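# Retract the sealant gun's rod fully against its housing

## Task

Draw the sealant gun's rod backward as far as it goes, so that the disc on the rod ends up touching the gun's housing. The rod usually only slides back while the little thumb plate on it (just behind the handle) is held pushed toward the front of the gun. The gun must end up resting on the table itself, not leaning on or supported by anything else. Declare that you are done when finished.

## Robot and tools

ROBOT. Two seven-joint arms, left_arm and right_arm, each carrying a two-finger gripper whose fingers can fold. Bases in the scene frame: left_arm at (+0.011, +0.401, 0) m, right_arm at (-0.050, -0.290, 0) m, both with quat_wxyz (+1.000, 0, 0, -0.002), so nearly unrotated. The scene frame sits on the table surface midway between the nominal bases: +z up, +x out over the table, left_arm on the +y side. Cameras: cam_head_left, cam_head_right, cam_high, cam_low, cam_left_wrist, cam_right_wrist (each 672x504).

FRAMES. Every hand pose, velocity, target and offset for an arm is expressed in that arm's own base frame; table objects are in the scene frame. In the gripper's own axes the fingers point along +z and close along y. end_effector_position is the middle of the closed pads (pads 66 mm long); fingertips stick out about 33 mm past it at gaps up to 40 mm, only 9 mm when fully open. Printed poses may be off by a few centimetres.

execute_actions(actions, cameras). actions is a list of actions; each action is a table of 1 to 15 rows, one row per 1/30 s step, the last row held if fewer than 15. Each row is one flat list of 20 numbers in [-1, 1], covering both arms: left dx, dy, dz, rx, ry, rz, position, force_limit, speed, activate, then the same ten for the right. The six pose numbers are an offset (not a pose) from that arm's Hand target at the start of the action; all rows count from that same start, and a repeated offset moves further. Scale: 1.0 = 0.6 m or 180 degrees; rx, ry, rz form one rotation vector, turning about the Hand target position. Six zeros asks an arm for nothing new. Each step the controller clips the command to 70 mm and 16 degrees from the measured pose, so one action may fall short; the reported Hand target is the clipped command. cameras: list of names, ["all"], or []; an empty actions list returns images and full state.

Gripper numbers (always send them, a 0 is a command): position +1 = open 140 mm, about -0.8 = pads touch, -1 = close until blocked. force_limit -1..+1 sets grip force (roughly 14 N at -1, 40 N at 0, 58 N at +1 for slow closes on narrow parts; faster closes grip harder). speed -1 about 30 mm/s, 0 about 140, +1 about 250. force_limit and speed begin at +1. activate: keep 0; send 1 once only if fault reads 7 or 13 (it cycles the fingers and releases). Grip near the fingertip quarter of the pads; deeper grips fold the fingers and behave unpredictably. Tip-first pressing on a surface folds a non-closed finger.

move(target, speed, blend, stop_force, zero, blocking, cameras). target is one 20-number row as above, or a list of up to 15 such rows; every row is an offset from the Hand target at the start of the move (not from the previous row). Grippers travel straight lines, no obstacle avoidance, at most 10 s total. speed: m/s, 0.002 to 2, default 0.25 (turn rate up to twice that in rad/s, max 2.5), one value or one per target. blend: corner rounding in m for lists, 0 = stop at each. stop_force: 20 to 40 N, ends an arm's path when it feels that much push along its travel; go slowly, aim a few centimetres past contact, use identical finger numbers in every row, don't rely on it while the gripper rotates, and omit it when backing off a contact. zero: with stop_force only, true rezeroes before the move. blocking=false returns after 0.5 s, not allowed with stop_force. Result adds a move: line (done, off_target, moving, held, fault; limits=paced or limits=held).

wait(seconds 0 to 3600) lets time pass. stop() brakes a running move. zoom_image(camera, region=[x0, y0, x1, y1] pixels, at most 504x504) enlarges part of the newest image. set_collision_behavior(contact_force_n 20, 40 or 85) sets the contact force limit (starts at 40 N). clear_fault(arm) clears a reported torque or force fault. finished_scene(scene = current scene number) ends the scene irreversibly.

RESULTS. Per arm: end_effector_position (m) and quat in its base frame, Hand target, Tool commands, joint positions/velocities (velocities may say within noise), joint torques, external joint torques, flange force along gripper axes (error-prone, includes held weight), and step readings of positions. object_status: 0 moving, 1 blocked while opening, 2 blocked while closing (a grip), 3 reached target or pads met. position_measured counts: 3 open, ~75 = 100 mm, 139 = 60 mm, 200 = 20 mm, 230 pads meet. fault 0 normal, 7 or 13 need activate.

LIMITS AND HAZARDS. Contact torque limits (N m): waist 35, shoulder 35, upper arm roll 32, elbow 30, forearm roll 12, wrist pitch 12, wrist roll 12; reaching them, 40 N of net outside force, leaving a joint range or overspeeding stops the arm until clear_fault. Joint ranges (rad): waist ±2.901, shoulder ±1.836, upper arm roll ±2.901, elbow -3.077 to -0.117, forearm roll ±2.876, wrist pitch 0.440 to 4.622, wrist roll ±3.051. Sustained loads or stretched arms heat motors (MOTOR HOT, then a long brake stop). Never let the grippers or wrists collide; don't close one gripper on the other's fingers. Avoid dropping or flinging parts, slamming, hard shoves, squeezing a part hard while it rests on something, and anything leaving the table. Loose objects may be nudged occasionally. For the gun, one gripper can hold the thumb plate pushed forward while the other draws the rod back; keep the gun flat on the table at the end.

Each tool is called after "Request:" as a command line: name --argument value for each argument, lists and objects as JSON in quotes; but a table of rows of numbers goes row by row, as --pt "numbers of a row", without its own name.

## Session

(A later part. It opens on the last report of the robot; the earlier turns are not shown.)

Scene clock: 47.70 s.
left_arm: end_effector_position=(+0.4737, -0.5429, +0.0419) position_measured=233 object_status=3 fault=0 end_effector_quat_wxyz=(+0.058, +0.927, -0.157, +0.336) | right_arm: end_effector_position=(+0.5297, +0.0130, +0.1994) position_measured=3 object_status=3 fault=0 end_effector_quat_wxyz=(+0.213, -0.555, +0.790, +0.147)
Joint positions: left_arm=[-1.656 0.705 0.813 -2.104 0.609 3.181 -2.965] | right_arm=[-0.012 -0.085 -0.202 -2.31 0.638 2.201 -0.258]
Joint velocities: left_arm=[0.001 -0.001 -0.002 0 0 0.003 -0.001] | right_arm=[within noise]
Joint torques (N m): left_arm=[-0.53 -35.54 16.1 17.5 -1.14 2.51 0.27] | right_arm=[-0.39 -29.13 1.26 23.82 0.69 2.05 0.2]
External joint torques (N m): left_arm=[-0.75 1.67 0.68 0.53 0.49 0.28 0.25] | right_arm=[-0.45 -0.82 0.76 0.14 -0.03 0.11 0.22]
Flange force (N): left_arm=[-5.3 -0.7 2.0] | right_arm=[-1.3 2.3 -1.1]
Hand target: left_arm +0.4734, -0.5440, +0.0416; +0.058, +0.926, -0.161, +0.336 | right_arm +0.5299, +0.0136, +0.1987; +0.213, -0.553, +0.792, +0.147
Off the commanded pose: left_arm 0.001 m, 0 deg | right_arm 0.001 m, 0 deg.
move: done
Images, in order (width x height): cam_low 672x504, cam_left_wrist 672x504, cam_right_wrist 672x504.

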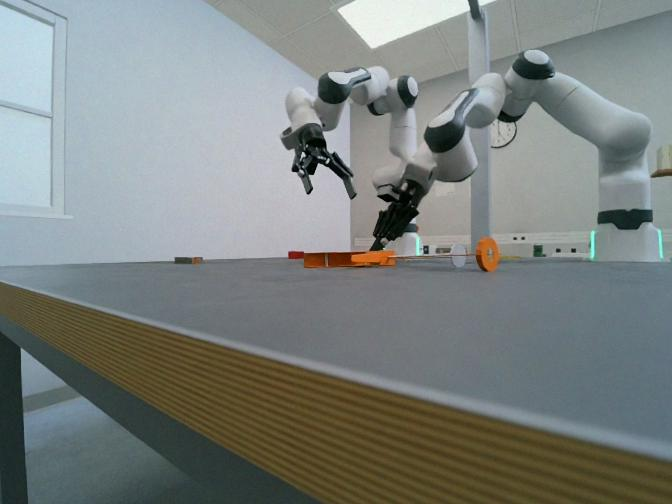

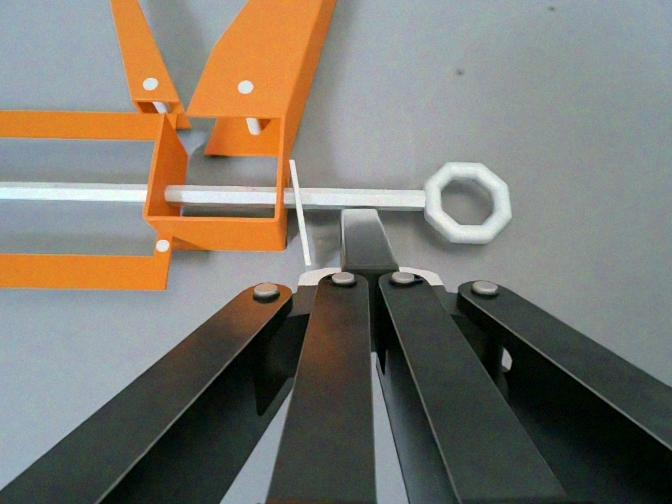

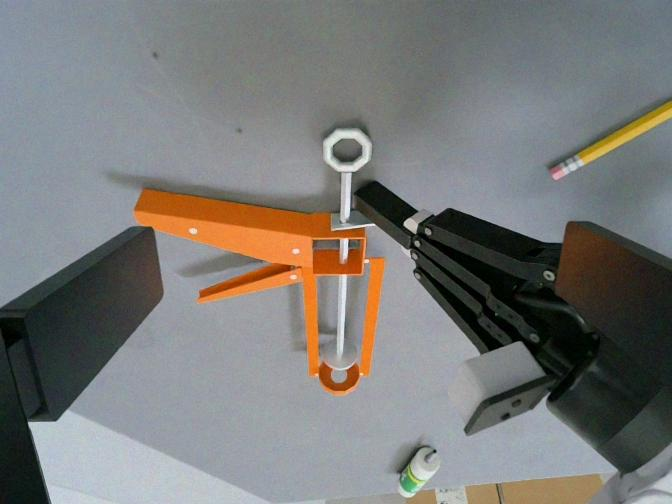

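Request:
zoom_image --camera "cam_left_wrist" --region '[230, 130, 530, 310]'

Request:
zoom_image --camera "cam_right_wrist" --region '[290, 110, 450, 290]'

Scaled by 1.680.

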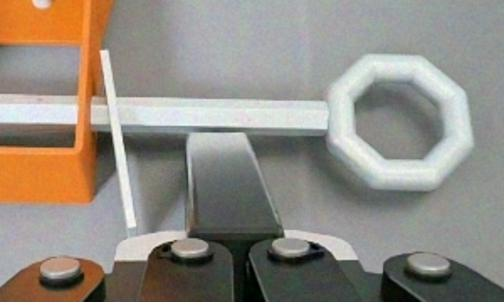

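Scaled by 2.800.

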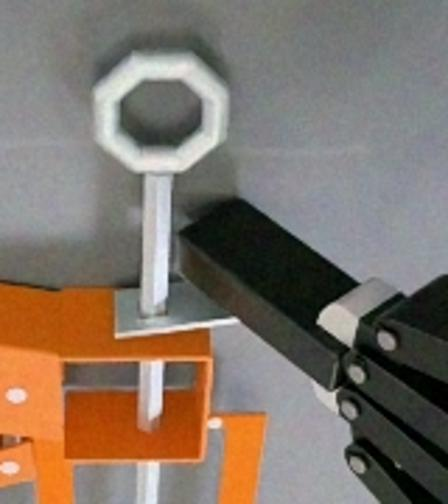

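Request:
move --target '[0.0051,0.0141,0,0,0,0,-1,-0.5,0,0, 0.012,0.0297,-0.1943,0.0783,-0.0287,0,0.0,-0.5,0,0]' --speed 0.15 --cameras '["cam_left_wrist", "cam_right_wrist", "cam_high", "cam_head_left"]'

Scene clock: 50.97 s.
left_arm: end_effector_position=(+0.4764, -0.5356, +0.0410) position_measured=233 object_status=3 fault=0 end_effector_quat_wxyz=(+0.058, +0.927, -0.158, +0.336) | right_arm: end_effector_position=(+0.5369, +0.0300, +0.0823) position_measured=129 object_status=3 fault=0 end_effector_quat_wxyz=(+0.313, -0.528, +0.759, +0.217)
Joint positions: left_arm=[-1.656 0.705 0.825 -2.12 0.615 3.201 -2.964] | right_arm=[-0.088 0.22 -0.192 -2.329 1.142 2.208 -0.797]
Joint velocities: left_arm=[within noise] | right_arm=[0 0.001 -0.001 0.001 0 0.001 -0.007]
Joint torques (N m): left_arm=[-0.95 -36.15 16.24 16.72 -1.05 2.51 0.27] | right_arm=[-1.24 -34.89 0.23 20.27 0.82 0.1 -0.28]
External joint torques (N m): left_arm=[-0.78 0.59 1.04 -0.14 0.6 0.25 0.25] | right_arm=[-1.25 -0.34 1.32 0.71 0.36 -0.47 -0.26]
Flange force (N): left_arm=[-5.8 -3.1 -3.2] | right_arm=[1.0 -1.8 0.5]
Hand target: left_arm +0.4764, -0.5355, +0.0416; +0.058, +0.926, -0.161, +0.336 | right_arm +0.5371, +0.0314, +0.0821; +0.315, -0.529, +0.757, +0.218
Off the commanded pose: left_arm 0.001 m, 0 deg | right_arm 0.001 m, 0 deg.
move: done
Images, in order (width x height): cam_head_left 672x504, cam_high 672x504, cam_left_wrist 672x504, cam_right_wrist 672x504.

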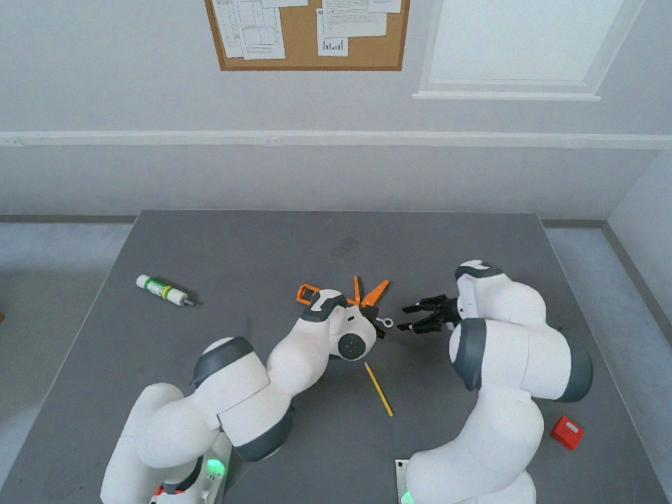

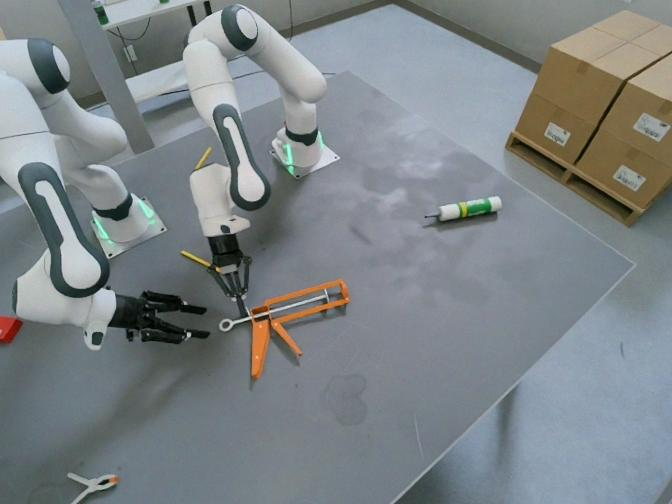

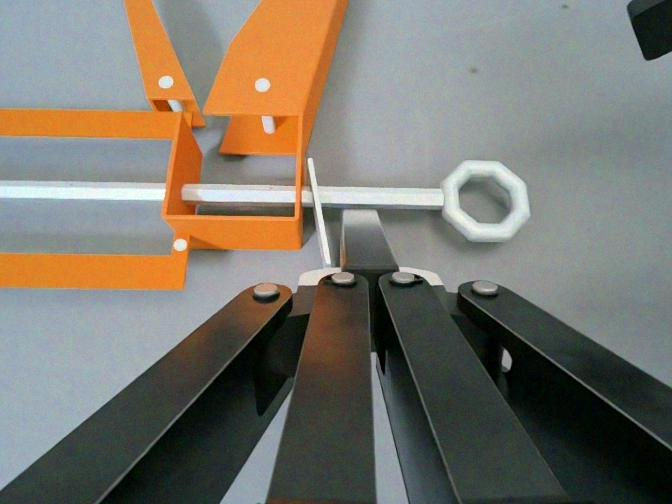

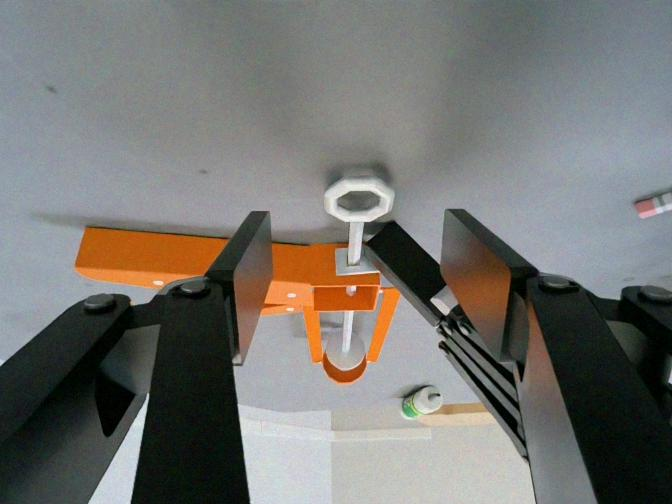

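Request:
move --target '[0,0,0,0,0,0,-1,-0.5,0,0, 0.012,0.0475,-0.0547,0,0,0,0.0,-0.5,0,0]' --speed 0.1 --cameras '["cam_left_wrist", "cam_right_wrist", "cam_low"]'

Scene clock: 53.93 s.
left_arm: end_effector_position=(+0.4764, -0.5356, +0.0410) position_measured=233 object_status=3 fault=0 end_effector_quat_wxyz=(+0.058, +0.927, -0.158, +0.336) | right_arm: end_effector_position=(+0.5431, +0.0602, +0.0500) position_measured=129 object_status=3 fault=0 end_effector_quat_wxyz=(+0.314, -0.528, +0.758, +0.220)
Joint positions: left_arm=[-1.656 0.705 0.825 -2.12 0.615 3.201 -2.964] | right_arm=[-0.06 0.298 -0.148 -2.315 1.24 2.259 -0.852]
Joint velocities: left_arm=[within noise] | right_arm=[0 0.001 0 0.001 0 0 -0.009]
Joint torques (N m): left_arm=[-0.91 -36.12 16.25 16.78 -1.05 2.51 0.23] | right_arm=[-0.62 -36.55 -0.13 19.51 0.68 0.55 -0.28]
External joint torques (N m): left_arm=[-0.92 0.56 0.92 0.01 0.61 0.26 0.21] | right_arm=[-0.72 -0.42 0.94 0.98 0.39 0.08 -0.26]
Flange force (N): left_arm=[-5.7 -2.7 -3.1] | right_arm=[0.4 -1.5 1.5]
Hand target: left_arm +0.4764, -0.5355, +0.0416; +0.058, +0.926, -0.161, +0.336 | right_arm +0.5443, +0.0599, +0.0493; +0.315, -0.529, +0.757, +0.218
Off the commanded pose: left_arm 0.001 m, 0 deg | right_arm 0.001 m, 0 deg.
move: done
Images, in order (width x height): cam_low 672x504, cam_left_wrist 672x504, cam_right_wrist 672x504.

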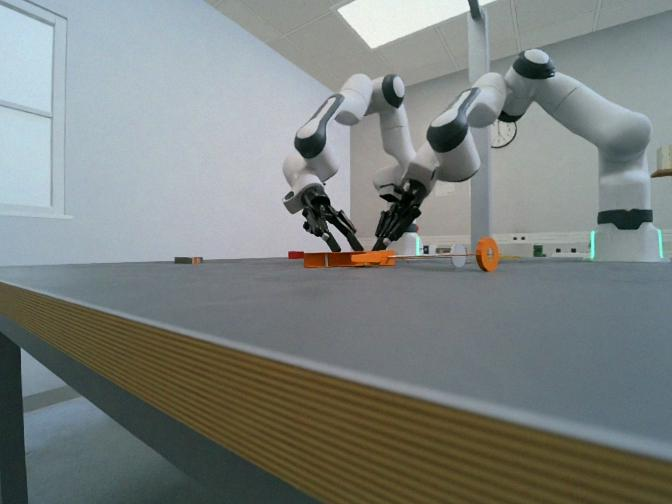

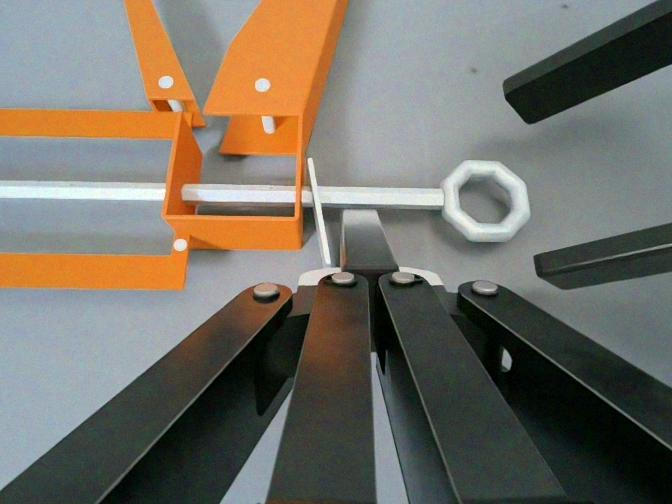

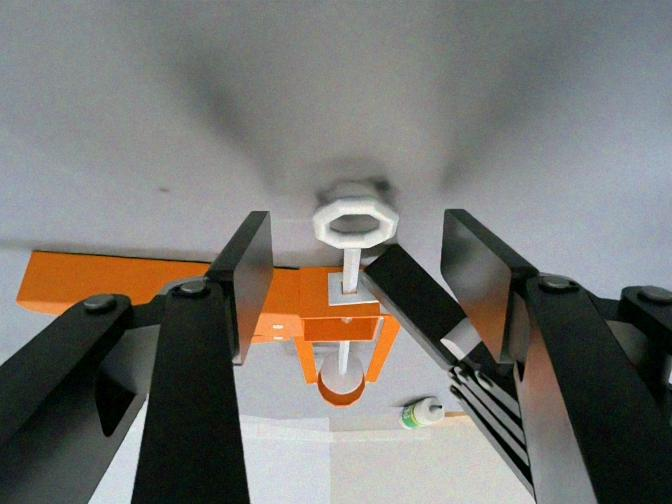

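Request:
move --target '[0,0,0,0,0,0,-1,-0.5,0,0, 0.0107,0.0292,-0.0242,0,0,0,0.0,-0.5,0,0]' --speed 0.06 --cameras '["cam_left_wrist", "cam_right_wrist", "cam_low"]'

Scene clock: 55.37 s.
left_arm: end_effector_position=(+0.4764, -0.5356, +0.0410) position_measured=233 object_status=3 fault=0 end_effector_quat_wxyz=(+0.058, +0.927, -0.158, +0.336) | right_arm: end_effector_position=(+0.5496, +0.0776, +0.0356) position_measured=129 object_status=3 fault=0 end_effector_quat_wxyz=(+0.314, -0.528, +0.758, +0.220)
Joint positions: left_arm=[-1.656 0.705 0.825 -2.12 0.615 3.201 -2.964] | right_arm=[-0.041 0.34 -0.124 -2.297 1.289 2.288 -0.871]
Joint velocities: left_arm=[within noise] | right_arm=[0 -0.002 0 0 0.003 0.003 -0.008]
Joint torques (N m): left_arm=[-0.93 -36.16 16.24 16.76 -1.04 2.51 0.27] | right_arm=[-0.45 -37.52 -0.02 19.13 0.64 0.49 -0.33]
External joint torques (N m): left_arm=[-1.05 0.57 0.84 -0.01 0.62 0.27 0.25] | right_arm=[-0.49 -0.52 1.06 1.03 0.42 0.04 -0.3]
Flange force (N): left_arm=[-5.9 -2.6 -3.3] | right_arm=[0.2 -1.2 1.9]
Hand target: left_arm +0.4764, -0.5355, +0.0416; +0.058, +0.926, -0.161, +0.336 | right_arm +0.5507, +0.0775, +0.0348; +0.315, -0.529, +0.757, +0.218
Off the commanded pose: left_arm 0.001 m, 0 deg | right_arm 0.001 m, 0 deg.
move: done
Images, in order (width x height): cam_low 672x504, cam_left_wrist 672x504, cam_right_wrist 672x504.

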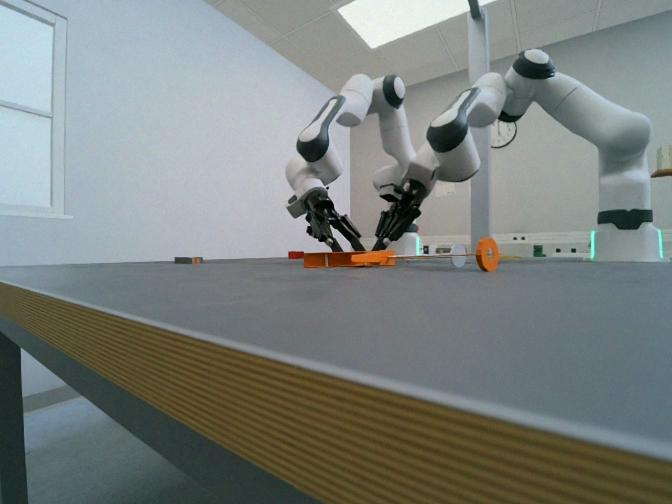

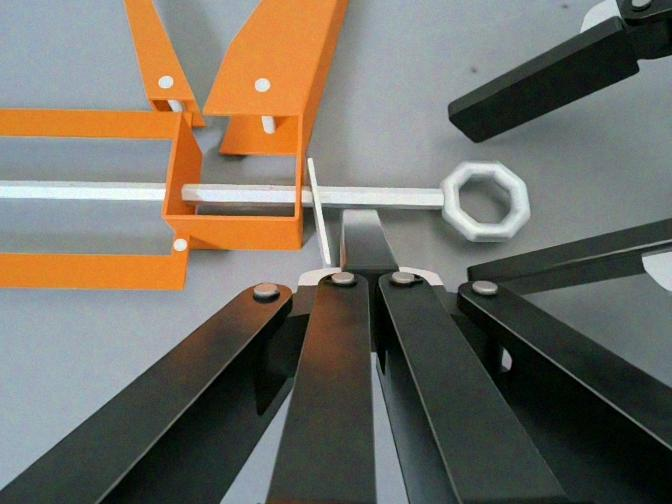

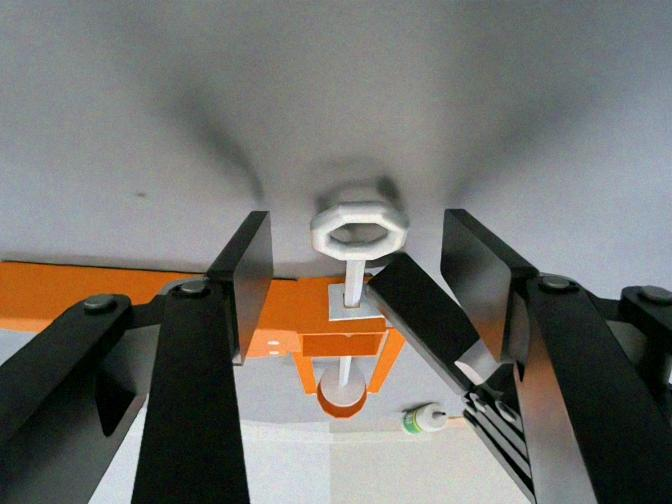

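Request:
move --pt "0 0 0 0 0 0 -1 -0.5 0 0 0.0006 0.0017 -0.0018 0 0 0 0.0 -0.5 0 0" --pt "0 0 0 0 0 0 -1 -0.5 0 0 0.0006 0.0017 -0.0018 0 0 0 -1 -0.3 -1 0" --speed 0.05 --cameras '["cam_left_wrist", "cam_right_wrist"]'

Scene clock: 57.33 s.
left_arm: end_effector_position=(+0.4764, -0.5356, +0.0410) position_measured=233 object_status=3 fault=0 end_effector_quat_wxyz=(+0.058, +0.927, -0.158, +0.336) | right_arm: end_effector_position=(+0.5501, +0.0778, +0.0345) position_measured=176 object_status=0 fault=0 end_effector_quat_wxyz=(+0.314, -0.528, +0.758, +0.220)
Joint positions: left_arm=[-1.656 0.705 0.825 -2.12 0.615 3.201 -2.964] | right_arm=[-0.041 0.343 -0.123 -2.296 1.293 2.29 -0.874]
Joint torques (N m): left_arm=[-0.92 -36.17 16.23 16.79 -1.04 2.51 0.24] | right_arm=[-0.02 -37.15 0.45 18.99 0.59 0.54 -0.28]
External joint torques (N m): left_arm=[-0.97 0.66 0.83 -0.08 0.63 0.26 0.22] | right_arm=[-0.06 0 1.53 0.92 0.37 0.09 -0.26]
Flange force (N): left_arm=[-6.0 -2.7 -3.1] | right_arm=[0.2 -1.6 3.5]
Hand target: left_arm +0.4764, -0.5355, +0.0416; +0.058, +0.926, -0.161, +0.336 | right_arm +0.5511, +0.0785, +0.0337; +0.315, -0.529, +0.757, +0.218
Off the commanded pose: left_arm 0.001 m, 0 deg | right_arm 0.001 m, 0 deg.
move: done

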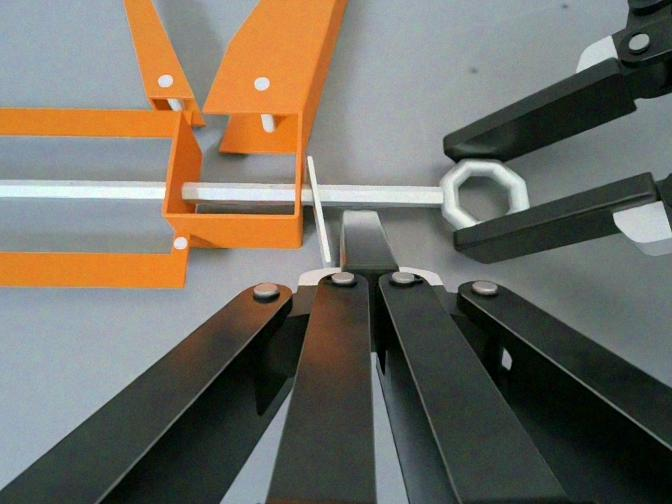

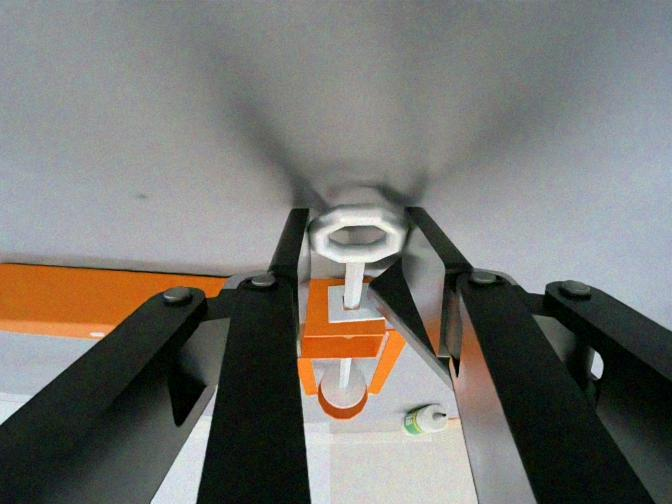

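Request:
wait --seconds 1.0

Scene clock: 58.40 s.
left_arm: end_effector_position=(+0.4764, -0.5356, +0.0410) position_measured=233 object_status=3 fault=0 end_effector_quat_wxyz=(+0.058, +0.927, -0.158, +0.336) | right_arm: end_effector_position=(+0.5501, +0.0778, +0.0345) position_measured=176 object_status=2 fault=0 end_effector_quat_wxyz=(+0.314, -0.528, +0.758, +0.220)
Joint positions: left_arm=[-1.656 0.705 0.825 -2.12 0.615 3.201 -2.964] | right_arm=[-0.041 0.343 -0.123 -2.296 1.293 2.29 -0.874]
Joint torques (N m): left_arm=[-0.94 -36.15 16.21 16.74 -1.05 2.52 0.27] | right_arm=[-0.01 -37.2 0.48 18.98 0.59 0.54 -0.29]
External joint torques (N m): left_arm=[-1 0.53 0.86 -0.01 0.61 0.28 0.25] | right_arm=[-0.13 -0.06 1.48 0.92 0.37 0.1 -0.27]
Flange force (N): left_arm=[-5.8 -2.6 -3.3] | right_arm=[0.2 -1.5 3.3]
Hand target: left_arm +0.4764, -0.5355, +0.0416; +0.058, +0.926, -0.161, +0.336 | right_arm +0.5511, +0.0785, +0.0337; +0.315, -0.529, +0.757, +0.218
Tool commands: left_gripper/position=-1.0 left_gripper/force_limit=-0.5 left_gripper/speed=+0.0 left_gripper/activate=+0.0 right_gripper/position=-1.0 right_gripper/force_limit=-0.3 right_gripper/speed=-1.0 right_gripper/activate=+0.0
Off the commanded pose: left_arm 0.001 m, 0 deg | right_arm 0.001 m, 0 deg.
wait: 1.00 s; at rest by 0.10 s

Request:
move --target '[0.0051,0.0141,0,0,0,0,-1,-0.5,0,0, 0,0,0,0,0,0,-1,-0.3,-1,0]' --speed 0.03 --stop_force 20 --cameras '["cam_left_wrist", "cam_right_wrist"]'

Scene clock: 59.93 s.
left_arm: end_effector_position=(+0.4775, -0.5302, +0.0413) position_measured=233 object_status=3 fault=0 end_effector_quat_wxyz=(+0.061, +0.926, -0.160, +0.336) | right_arm: end_effector_position=(+0.5500, +0.0798, +0.0345) position_measured=176 object_status=2 fault=0 end_effector_quat_wxyz=(+0.314, -0.528, +0.757, +0.220)
Joint positions: left_arm=[-1.658 0.702 0.837 -2.136 0.623 3.224 -2.964] | right_arm=[-0.039 0.343 -0.121 -2.296 1.294 2.29 -0.874]
Joint torques (N m): left_arm=[0.07 -35.38 17.87 15.77 -1.2 1.87 0.22] | right_arm=[-1.02 -37.81 -0.78 18.99 0.32 0.57 -0.25]
External joint torques (N m): left_arm=[0.18 0.84 2.58 -0.88 0.5 -0.4 0.2] | right_arm=[-1.03 -0.67 0.31 0.92 0.1 0.12 -0.23]
Flange force (N): left_arm=[-6.9 -5.4 -5.3] | right_arm=[0.5 -1.3 -0.3]
Hand target: left_arm +0.4795, -0.5271, +0.0416; +0.058, +0.926, -0.161, +0.336 | right_arm +0.5511, +0.0785, +0.0337; +0.315, -0.529, +0.757, +0.218
Off the commanded pose: left_arm 0.004 m, 0 deg | right_arm 0.002 m, 0 deg.
move: off_target (left_arm)

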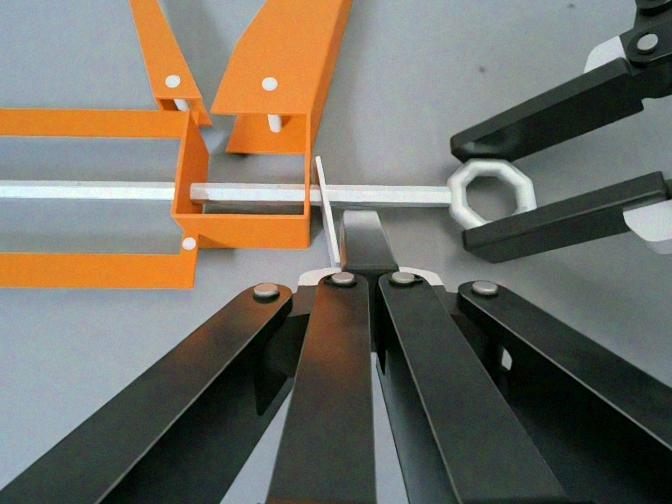

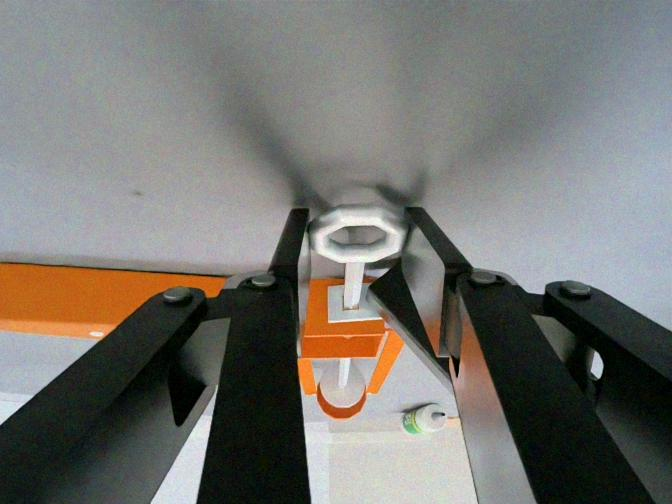

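Request:
move --target '[0.0045,0.0125,0,0,0,0,-1,-0.5,0,0, -0.0029,-0.0078,0,0,0,0,-1,-0.3,-1,0]' --speed 0.03 --stop_force 20 --cameras '["cam_left_wrist", "cam_right_wrist"]'

Scene clock: 61.60 s.
left_arm: end_effector_position=(+0.4767, -0.5283, +0.0426) position_measured=233 object_status=3 fault=0 end_effector_quat_wxyz=(+0.066, +0.925, -0.163, +0.336) | right_arm: end_effector_position=(+0.5494, +0.0812, +0.0352) position_measured=176 object_status=2 fault=0 end_effector_quat_wxyz=(+0.315, -0.528, +0.756, +0.223)
Joint positions: left_arm=[-1.662 0.7 0.848 -2.149 0.63 3.247 -2.963] | right_arm=[-0.04 0.343 -0.121 -2.296 1.294 2.285 -0.874]
Joint torques (N m): left_arm=[1.71 -34.36 19.55 14.31 -1.29 0.93 0.28] | right_arm=[-3.44 -38.39 -3.2 18.45 -0.45 1.02 -0.48]
External joint torques (N m): left_arm=[1.66 1.43 4.11 -2.19 0.47 -1.34 0.26] | right_arm=[-3.44 -1.18 -2.1 0.32 -0.68 0.59 -0.45]
Flange force (N): left_arm=[-7.4 -8.0 -6.9] | right_arm=[3.0 0.0 -6.8]
Hand target: left_arm +0.4822, -0.5196, +0.0416; +0.058, +0.926, -0.161, +0.336 | right_arm +0.5493, +0.0738, +0.0337; +0.315, -0.529, +0.757, +0.218
Off the commanded pose: left_arm 0.010 m, 1 deg | right_arm 0.008 m, 1 deg.
move: off_target (left_arm, right_arm)

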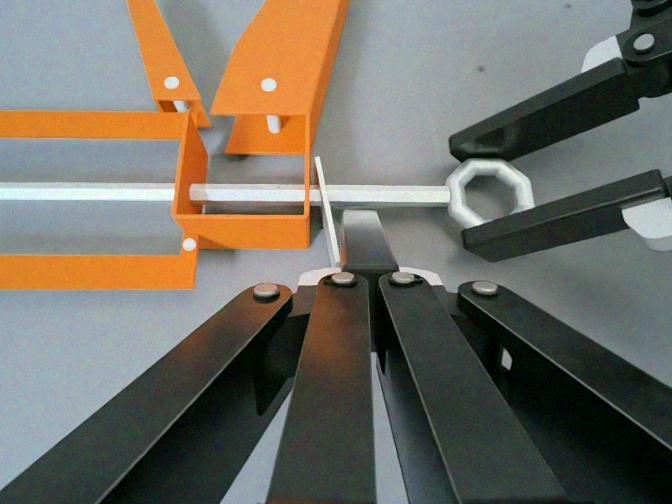

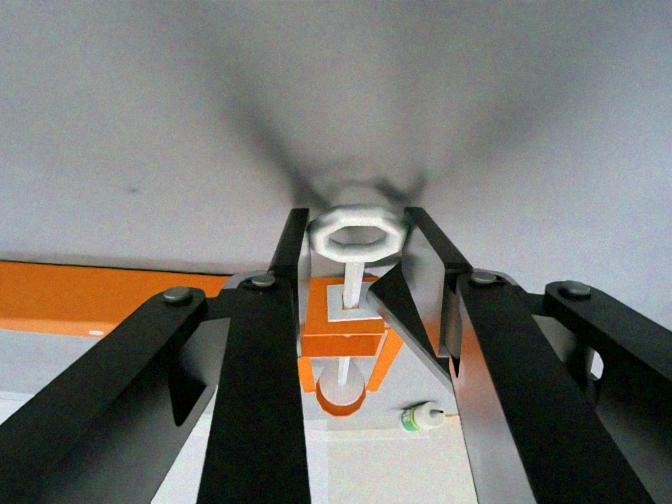

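Request:
zoom_image --camera "cam_left_wrist" --region '[270, 130, 420, 290]'

Request:
zoom_image --camera "cam_right_wrist" --region '[290, 200, 430, 400]'

Scaled by 3.150.

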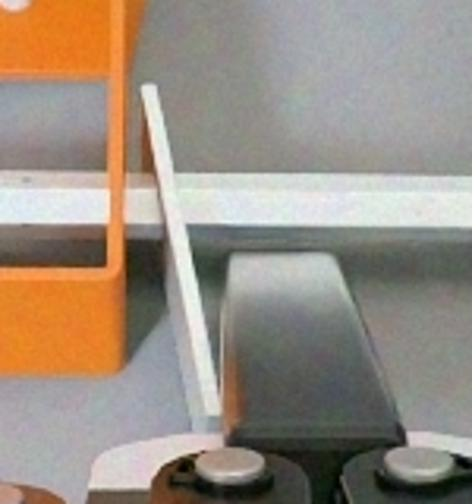

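Scaled by 2.520.

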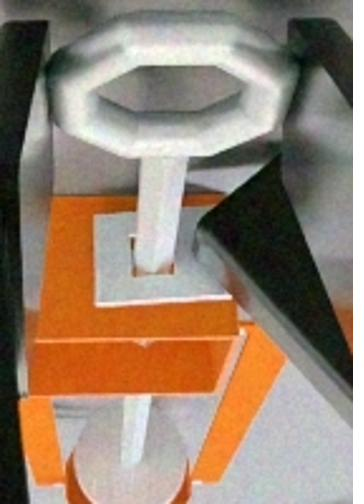

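Request:
move --target '[0.0045,0.0125,0,0,0,0,-1,-0.5,0,0, -0.0029,-0.0078,0,0,0,0,-1,-0.3,-1,0]' --speed 0.03 --stop_force 25 --zero false --cameras '["cam_left_wrist", "cam_right_wrist"]'

Scene clock: 63.87 s.
left_arm: end_effector_position=(+0.4753, -0.5270, +0.0439) position_measured=233 object_status=3 fault=0 end_effector_quat_wxyz=(+0.071, +0.924, -0.167, +0.335) | right_arm: end_effector_position=(+0.5475, +0.0817, +0.0361) position_measured=176 object_status=2 fault=0 end_effector_quat_wxyz=(+0.317, -0.528, +0.755, +0.228)
Joint positions: left_arm=[-1.666 0.698 0.858 -2.162 0.637 3.271 -2.963] | right_arm=[-0.041 0.343 -0.125 -2.297 1.293 2.271 -0.876]
Joint torques (N m): left_arm=[3.68 -33.24 21.47 12.72 -1.41 -0.11 0.28] | right_arm=[-4.65 -38.51 -5.82 17.73 -1.1 2.04 -0.61]
External joint torques (N m): left_arm=[3.84 2.34 6.09 -3.85 0.39 -2.44 0.26] | right_arm=[-4.8 -1.48 -4.83 -0.26 -1.35 1.67 -0.59]
Flange force (N): left_arm=[-7.6 -11.5 -7.6] | right_arm=[4.4 1.7 -11.5]
Hand target: left_arm +0.4849, -0.5121, +0.0416; +0.058, +0.926, -0.161, +0.336 | right_arm +0.5476, +0.0691, +0.0337; +0.315, -0.529, +0.757, +0.218
Off the commanded pose: left_arm 0.018 m, 2 deg | right_arm 0.013 m, 1 deg.
move: off_target (left_arm, right_arm)

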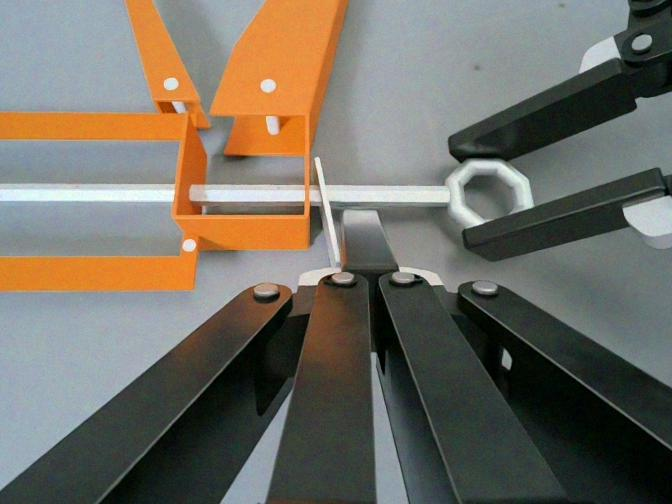

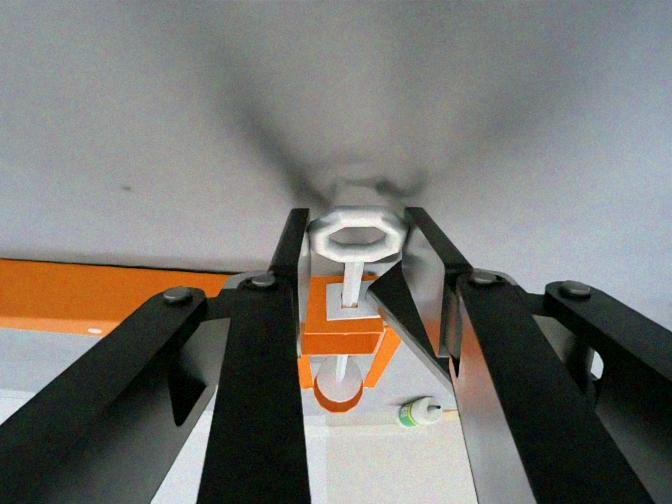

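Request:
move --target '[0.0056,0.0157,0,0,0,0,-1,-0.5,0,0, -0.0057,-0.0156,0,0,0,0,-1,-0.3,-1,0]' --speed 0.03 --stop_force 25 --zero false --cameras '["cam_left_wrist", "cam_right_wrist"]'

Scene clock: 66.57 s.
left_arm: end_effector_position=(+0.4795, -0.5164, +0.0442) position_measured=233 object_status=3 fault=0 end_effector_quat_wxyz=(+0.070, +0.925, -0.166, +0.336) | right_arm: end_effector_position=(+0.5435, +0.0717, +0.0356) position_measured=176 object_status=2 fault=0 end_effector_quat_wxyz=(+0.316, -0.528, +0.754, +0.227)
Joint positions: left_arm=[-1.668 0.695 0.876 -2.182 0.645 3.29 -2.961] | right_arm=[-0.048 0.341 -0.142 -2.302 1.28 2.257 -0.886]
Joint torques (N m): left_arm=[2.94 -32.27 20.65 13.11 -1.38 0.41 0.28] | right_arm=[-4.33 -38.4 -5.54 18.32 -0.74 2.02 -0.5]
External joint torques (N m): left_arm=[2.78 2.47 4.96 -3.09 0.46 -1.87 0.26] | right_arm=[-4.44 -1.46 -4.38 0.32 -1.02 1.65 -0.47]
Flange force (N): left_arm=[-8.4 -9.6 -5.8] | right_arm=[3.9 0.5 -9.8]
Hand target: left_arm +0.4882, -0.5027, +0.0416; +0.058, +0.926, -0.161, +0.336 | right_arm +0.5442, +0.0598, +0.0337; +0.315, -0.529, +0.757, +0.218
Off the commanded pose: left_arm 0.017 m, 1 deg | right_arm 0.012 m, 1 deg.
move: off_target (left_arm, right_arm)

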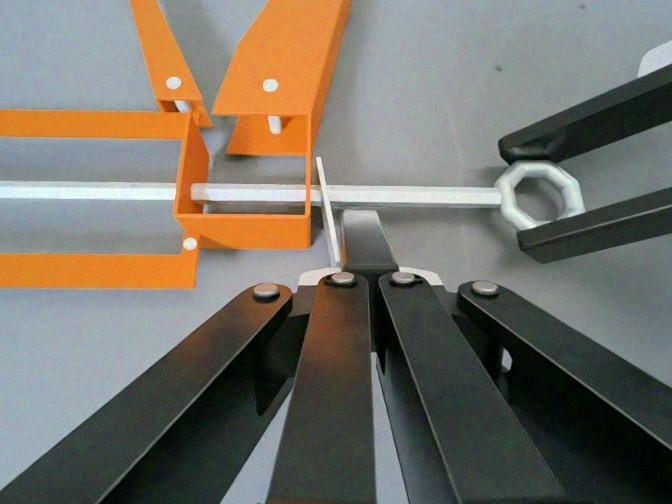

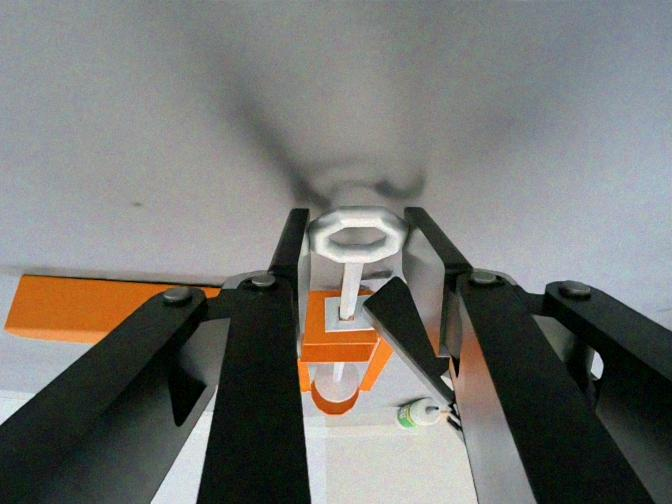

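Request:
move --target '[0,0,0,0,0,0,-1,-0.5,0,0, -0.03,-0.0777,-0.0008,0,0,0,-1,-0.3,-1,0]' --speed 0.05 --cameras '["cam_left_wrist", "cam_right_wrist", "cam_high"]'

Scene clock: 68.73 s.
left_arm: end_effector_position=(+0.4787, -0.5180, +0.0448) position_measured=233 object_status=3 fault=0 end_effector_quat_wxyz=(+0.072, +0.924, -0.167, +0.336) | right_arm: end_effector_position=(+0.5261, +0.0263, +0.0345) position_measured=176 object_status=2 fault=0 end_effector_quat_wxyz=(+0.316, -0.528, +0.755, +0.228)
Joint positions: left_arm=[-1.668 0.695 0.876 -2.182 0.645 3.295 -2.961] | right_arm=[-0.098 0.337 -0.201 -2.313 1.218 2.196 -0.922]
Joint velocities: left_arm=[within noise] | right_arm=[-0.002 0.001 -0.003 -0.001 0 -0.003 -0.004]
Joint torques (N m): left_arm=[4.26 -31.87 21.31 12.46 -1.46 -0.43 0.24] | right_arm=[-5.26 -38.17 -6.26 18.57 -0.96 1.89 -0.56]
External joint torques (N m): left_arm=[4.16 2.96 5.64 -3.76 0.39 -2.73 0.22] | right_arm=[-5.28 -1.78 -4.52 0.71 -1.37 1.54 -0.54]
Flange force (N): left_arm=[-6.0 -9.9 -4.3] | right_arm=[4.4 0.7 -11.8]
Hand target: left_arm +0.4882, -0.5027, +0.0416; +0.058, +0.926, -0.161, +0.336 | right_arm +0.5262, +0.0131, +0.0332; +0.315, -0.529, +0.757, +0.218
Off the commanded pose: left_arm 0.018 m, 2 deg | right_arm 0.013 m, 1 deg.
move: off_target (right_arm)
Images, in order (width x height): cam_high 672x504, cam_left_wrist 672x504, cam_right_wrist 672x504.

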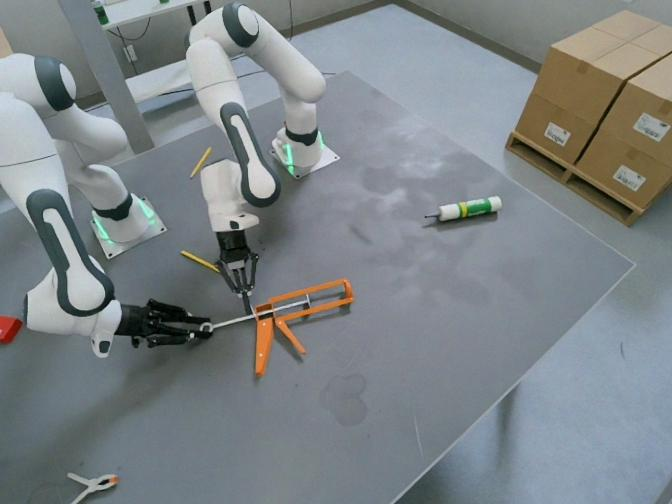

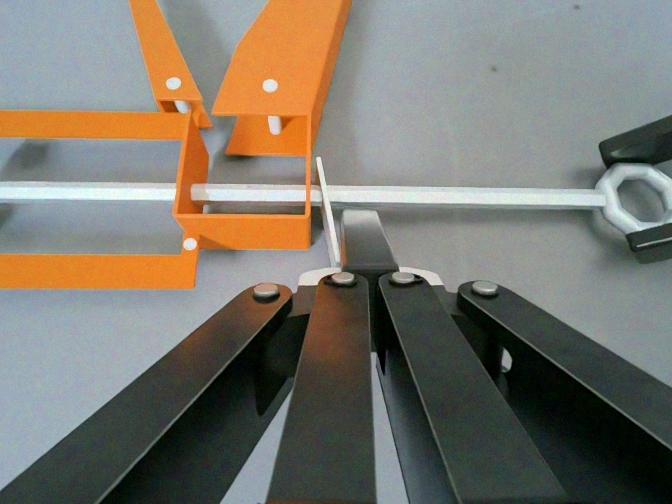

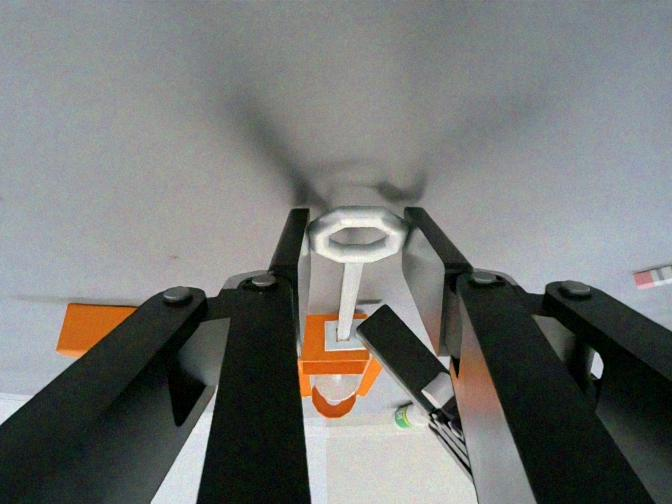

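Request:
move --target '[0,0,0,0,0,0,-1,-0.5,0,0, -0.0359,-0.0933,-0.001,0,0,0,-1,-0.3,-1,0]' --speed 0.06 --cameras '["cam_left_wrist", "cam_right_wrist", "cam_high"]'

Scene clock: 70.40 s.
left_arm: end_effector_position=(+0.4786, -0.5190, +0.0459) position_measured=233 object_status=3 fault=0 end_effector_quat_wxyz=(+0.074, +0.924, -0.167, +0.336) | right_arm: end_effector_position=(+0.5053, -0.0296, +0.0344) position_measured=176 object_status=2 fault=0 end_effector_quat_wxyz=(+0.316, -0.527, +0.755, +0.228)
Joint positions: left_arm=[-1.668 0.694 0.877 -2.181 0.645 3.296 -2.961] | right_arm=[-0.167 0.345 -0.268 -2.303 1.14 2.12 -0.964]
Joint velocities: left_arm=[within noise] | right_arm=[0.002 -0.001 -0.001 0.001 -0.001 -0.002 -0.004]
Joint torques (N m): left_arm=[4.32 -30.99 20.87 12.02 -1.47 -0.57 0.26] | right_arm=[-5.54 -37.37 -7.3 19.59 -1.01 1.72 -0.52]
External joint torques (N m): left_arm=[4.38 3.9 5.33 -4.35 0.38 -2.89 0.24] | right_arm=[-5.56 -1.31 -4.94 1.92 -1.57 1.43 -0.5]
Flange force (N): left_arm=[-7.2 -10.1 -2.2] | right_arm=[6.4 -2.7 -11.9]
Hand target: left_arm +0.4882, -0.5027, +0.0416; +0.058, +0.926, -0.161, +0.336 | right_arm +0.5046, -0.0428, +0.0326; +0.315, -0.529, +0.757, +0.218
Off the commanded pose: left_arm 0.019 m, 2 deg | right_arm 0.013 m, 1 deg.
move: off_target (right_arm)
Images, in order (width x height): cam_high 672x504, cam_left_wrist 672x504, cam_right_wrist 672x504.

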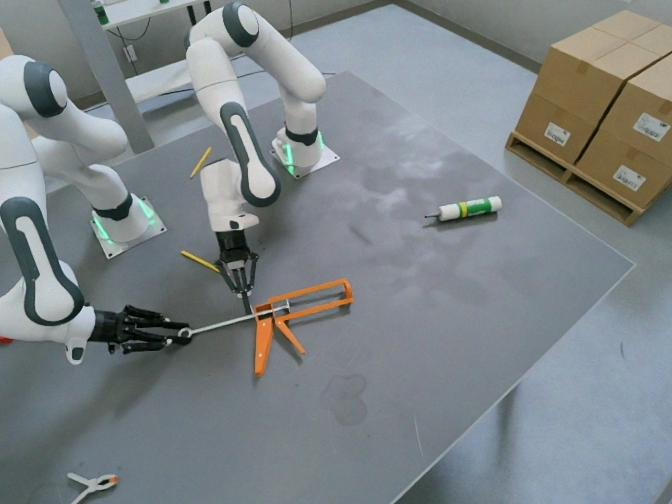

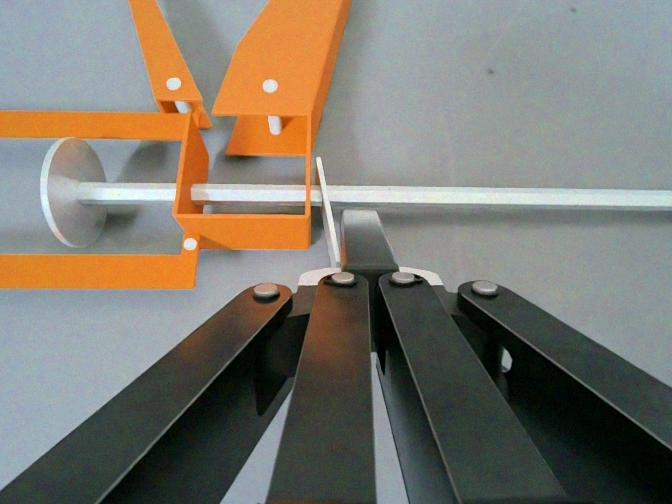

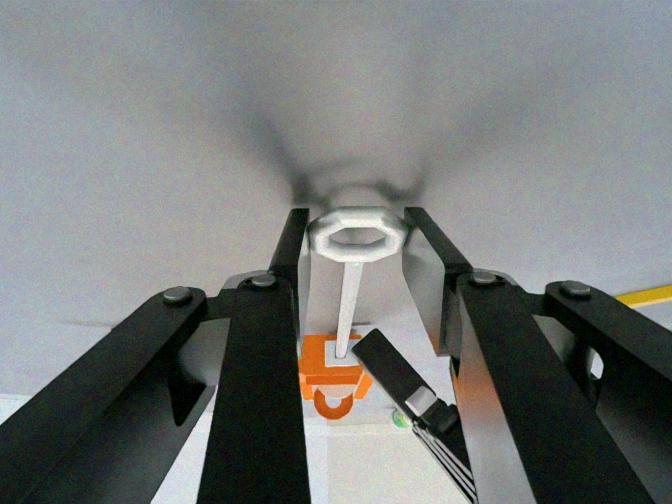

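Request:
move --target '[0,0,0,0,0,0,-1,-0.5,0,0, -0.0223,-0.0593,-0.0008,0,0,0,-1,-0.3,-1,0]' --speed 0.05 --cameras '["cam_left_wrist", "cam_right_wrist"]'

Scene clock: 71.90 s.
left_arm: end_effector_position=(+0.4785, -0.5200, +0.0470) position_measured=233 object_status=3 fault=0 end_effector_quat_wxyz=(+0.075, +0.924, -0.168, +0.336) | right_arm: end_effector_position=(+0.4931, -0.0629, +0.0351) position_measured=176 object_status=2 fault=0 end_effector_quat_wxyz=(+0.318, -0.528, +0.754, +0.229)
Joint positions: left_arm=[-1.669 0.693 0.877 -2.181 0.645 3.297 -2.961] | right_arm=[-0.208 0.361 -0.31 -2.28 1.093 2.064 -0.992]
Joint velocities: left_arm=[within noise] | right_arm=[0 0 -0.002 0.001 -0.003 -0.002 -0.005]
Joint torques (N m): left_arm=[4.43 -30.36 20.33 11.54 -1.46 -0.74 0.25] | right_arm=[-5.97 -36.97 -9.25 19.66 -1.19 2.27 -0.54]
External joint torques (N m): left_arm=[4.43 4.34 4.83 -4.71 0.38 -3.05 0.23] | right_arm=[-5.86 -0.7 -6.26 1.94 -1.84 2 -0.52]
Flange force (N): left_arm=[-7.2 -9.6 -0.9] | right_arm=[8.1 -2.1 -12.4]
Hand target: left_arm +0.4882, -0.5027, +0.0416; +0.058, +0.926, -0.161, +0.336 | right_arm +0.4912, -0.0784, +0.0322; +0.315, -0.529, +0.757, +0.218
Off the commanded pose: left_arm 0.021 m, 2 deg | right_arm 0.016 m, 1 deg.
move: off_target (right_arm)

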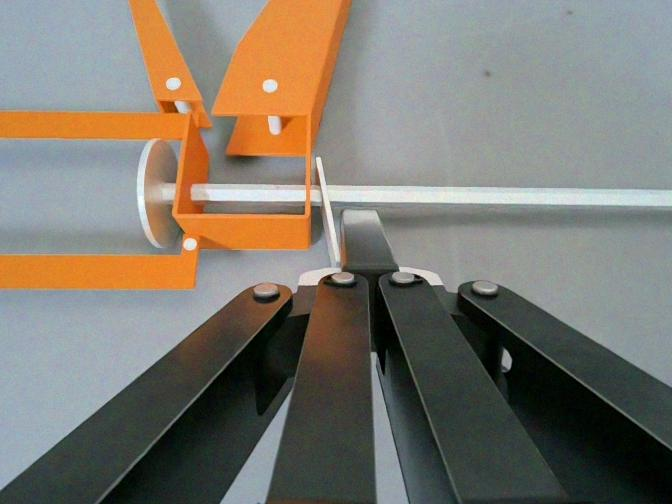

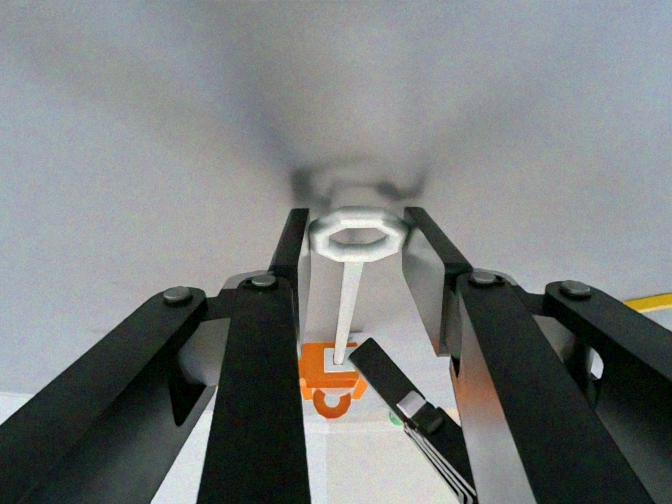

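Request:
zoom_image --camera "cam_left_wrist" --region '[110, 110, 260, 270]'

Scaled by 3.150.

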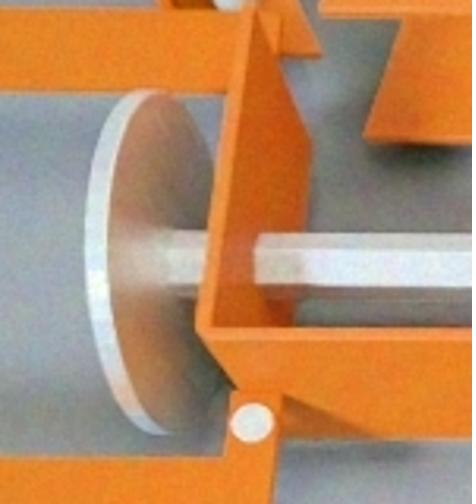

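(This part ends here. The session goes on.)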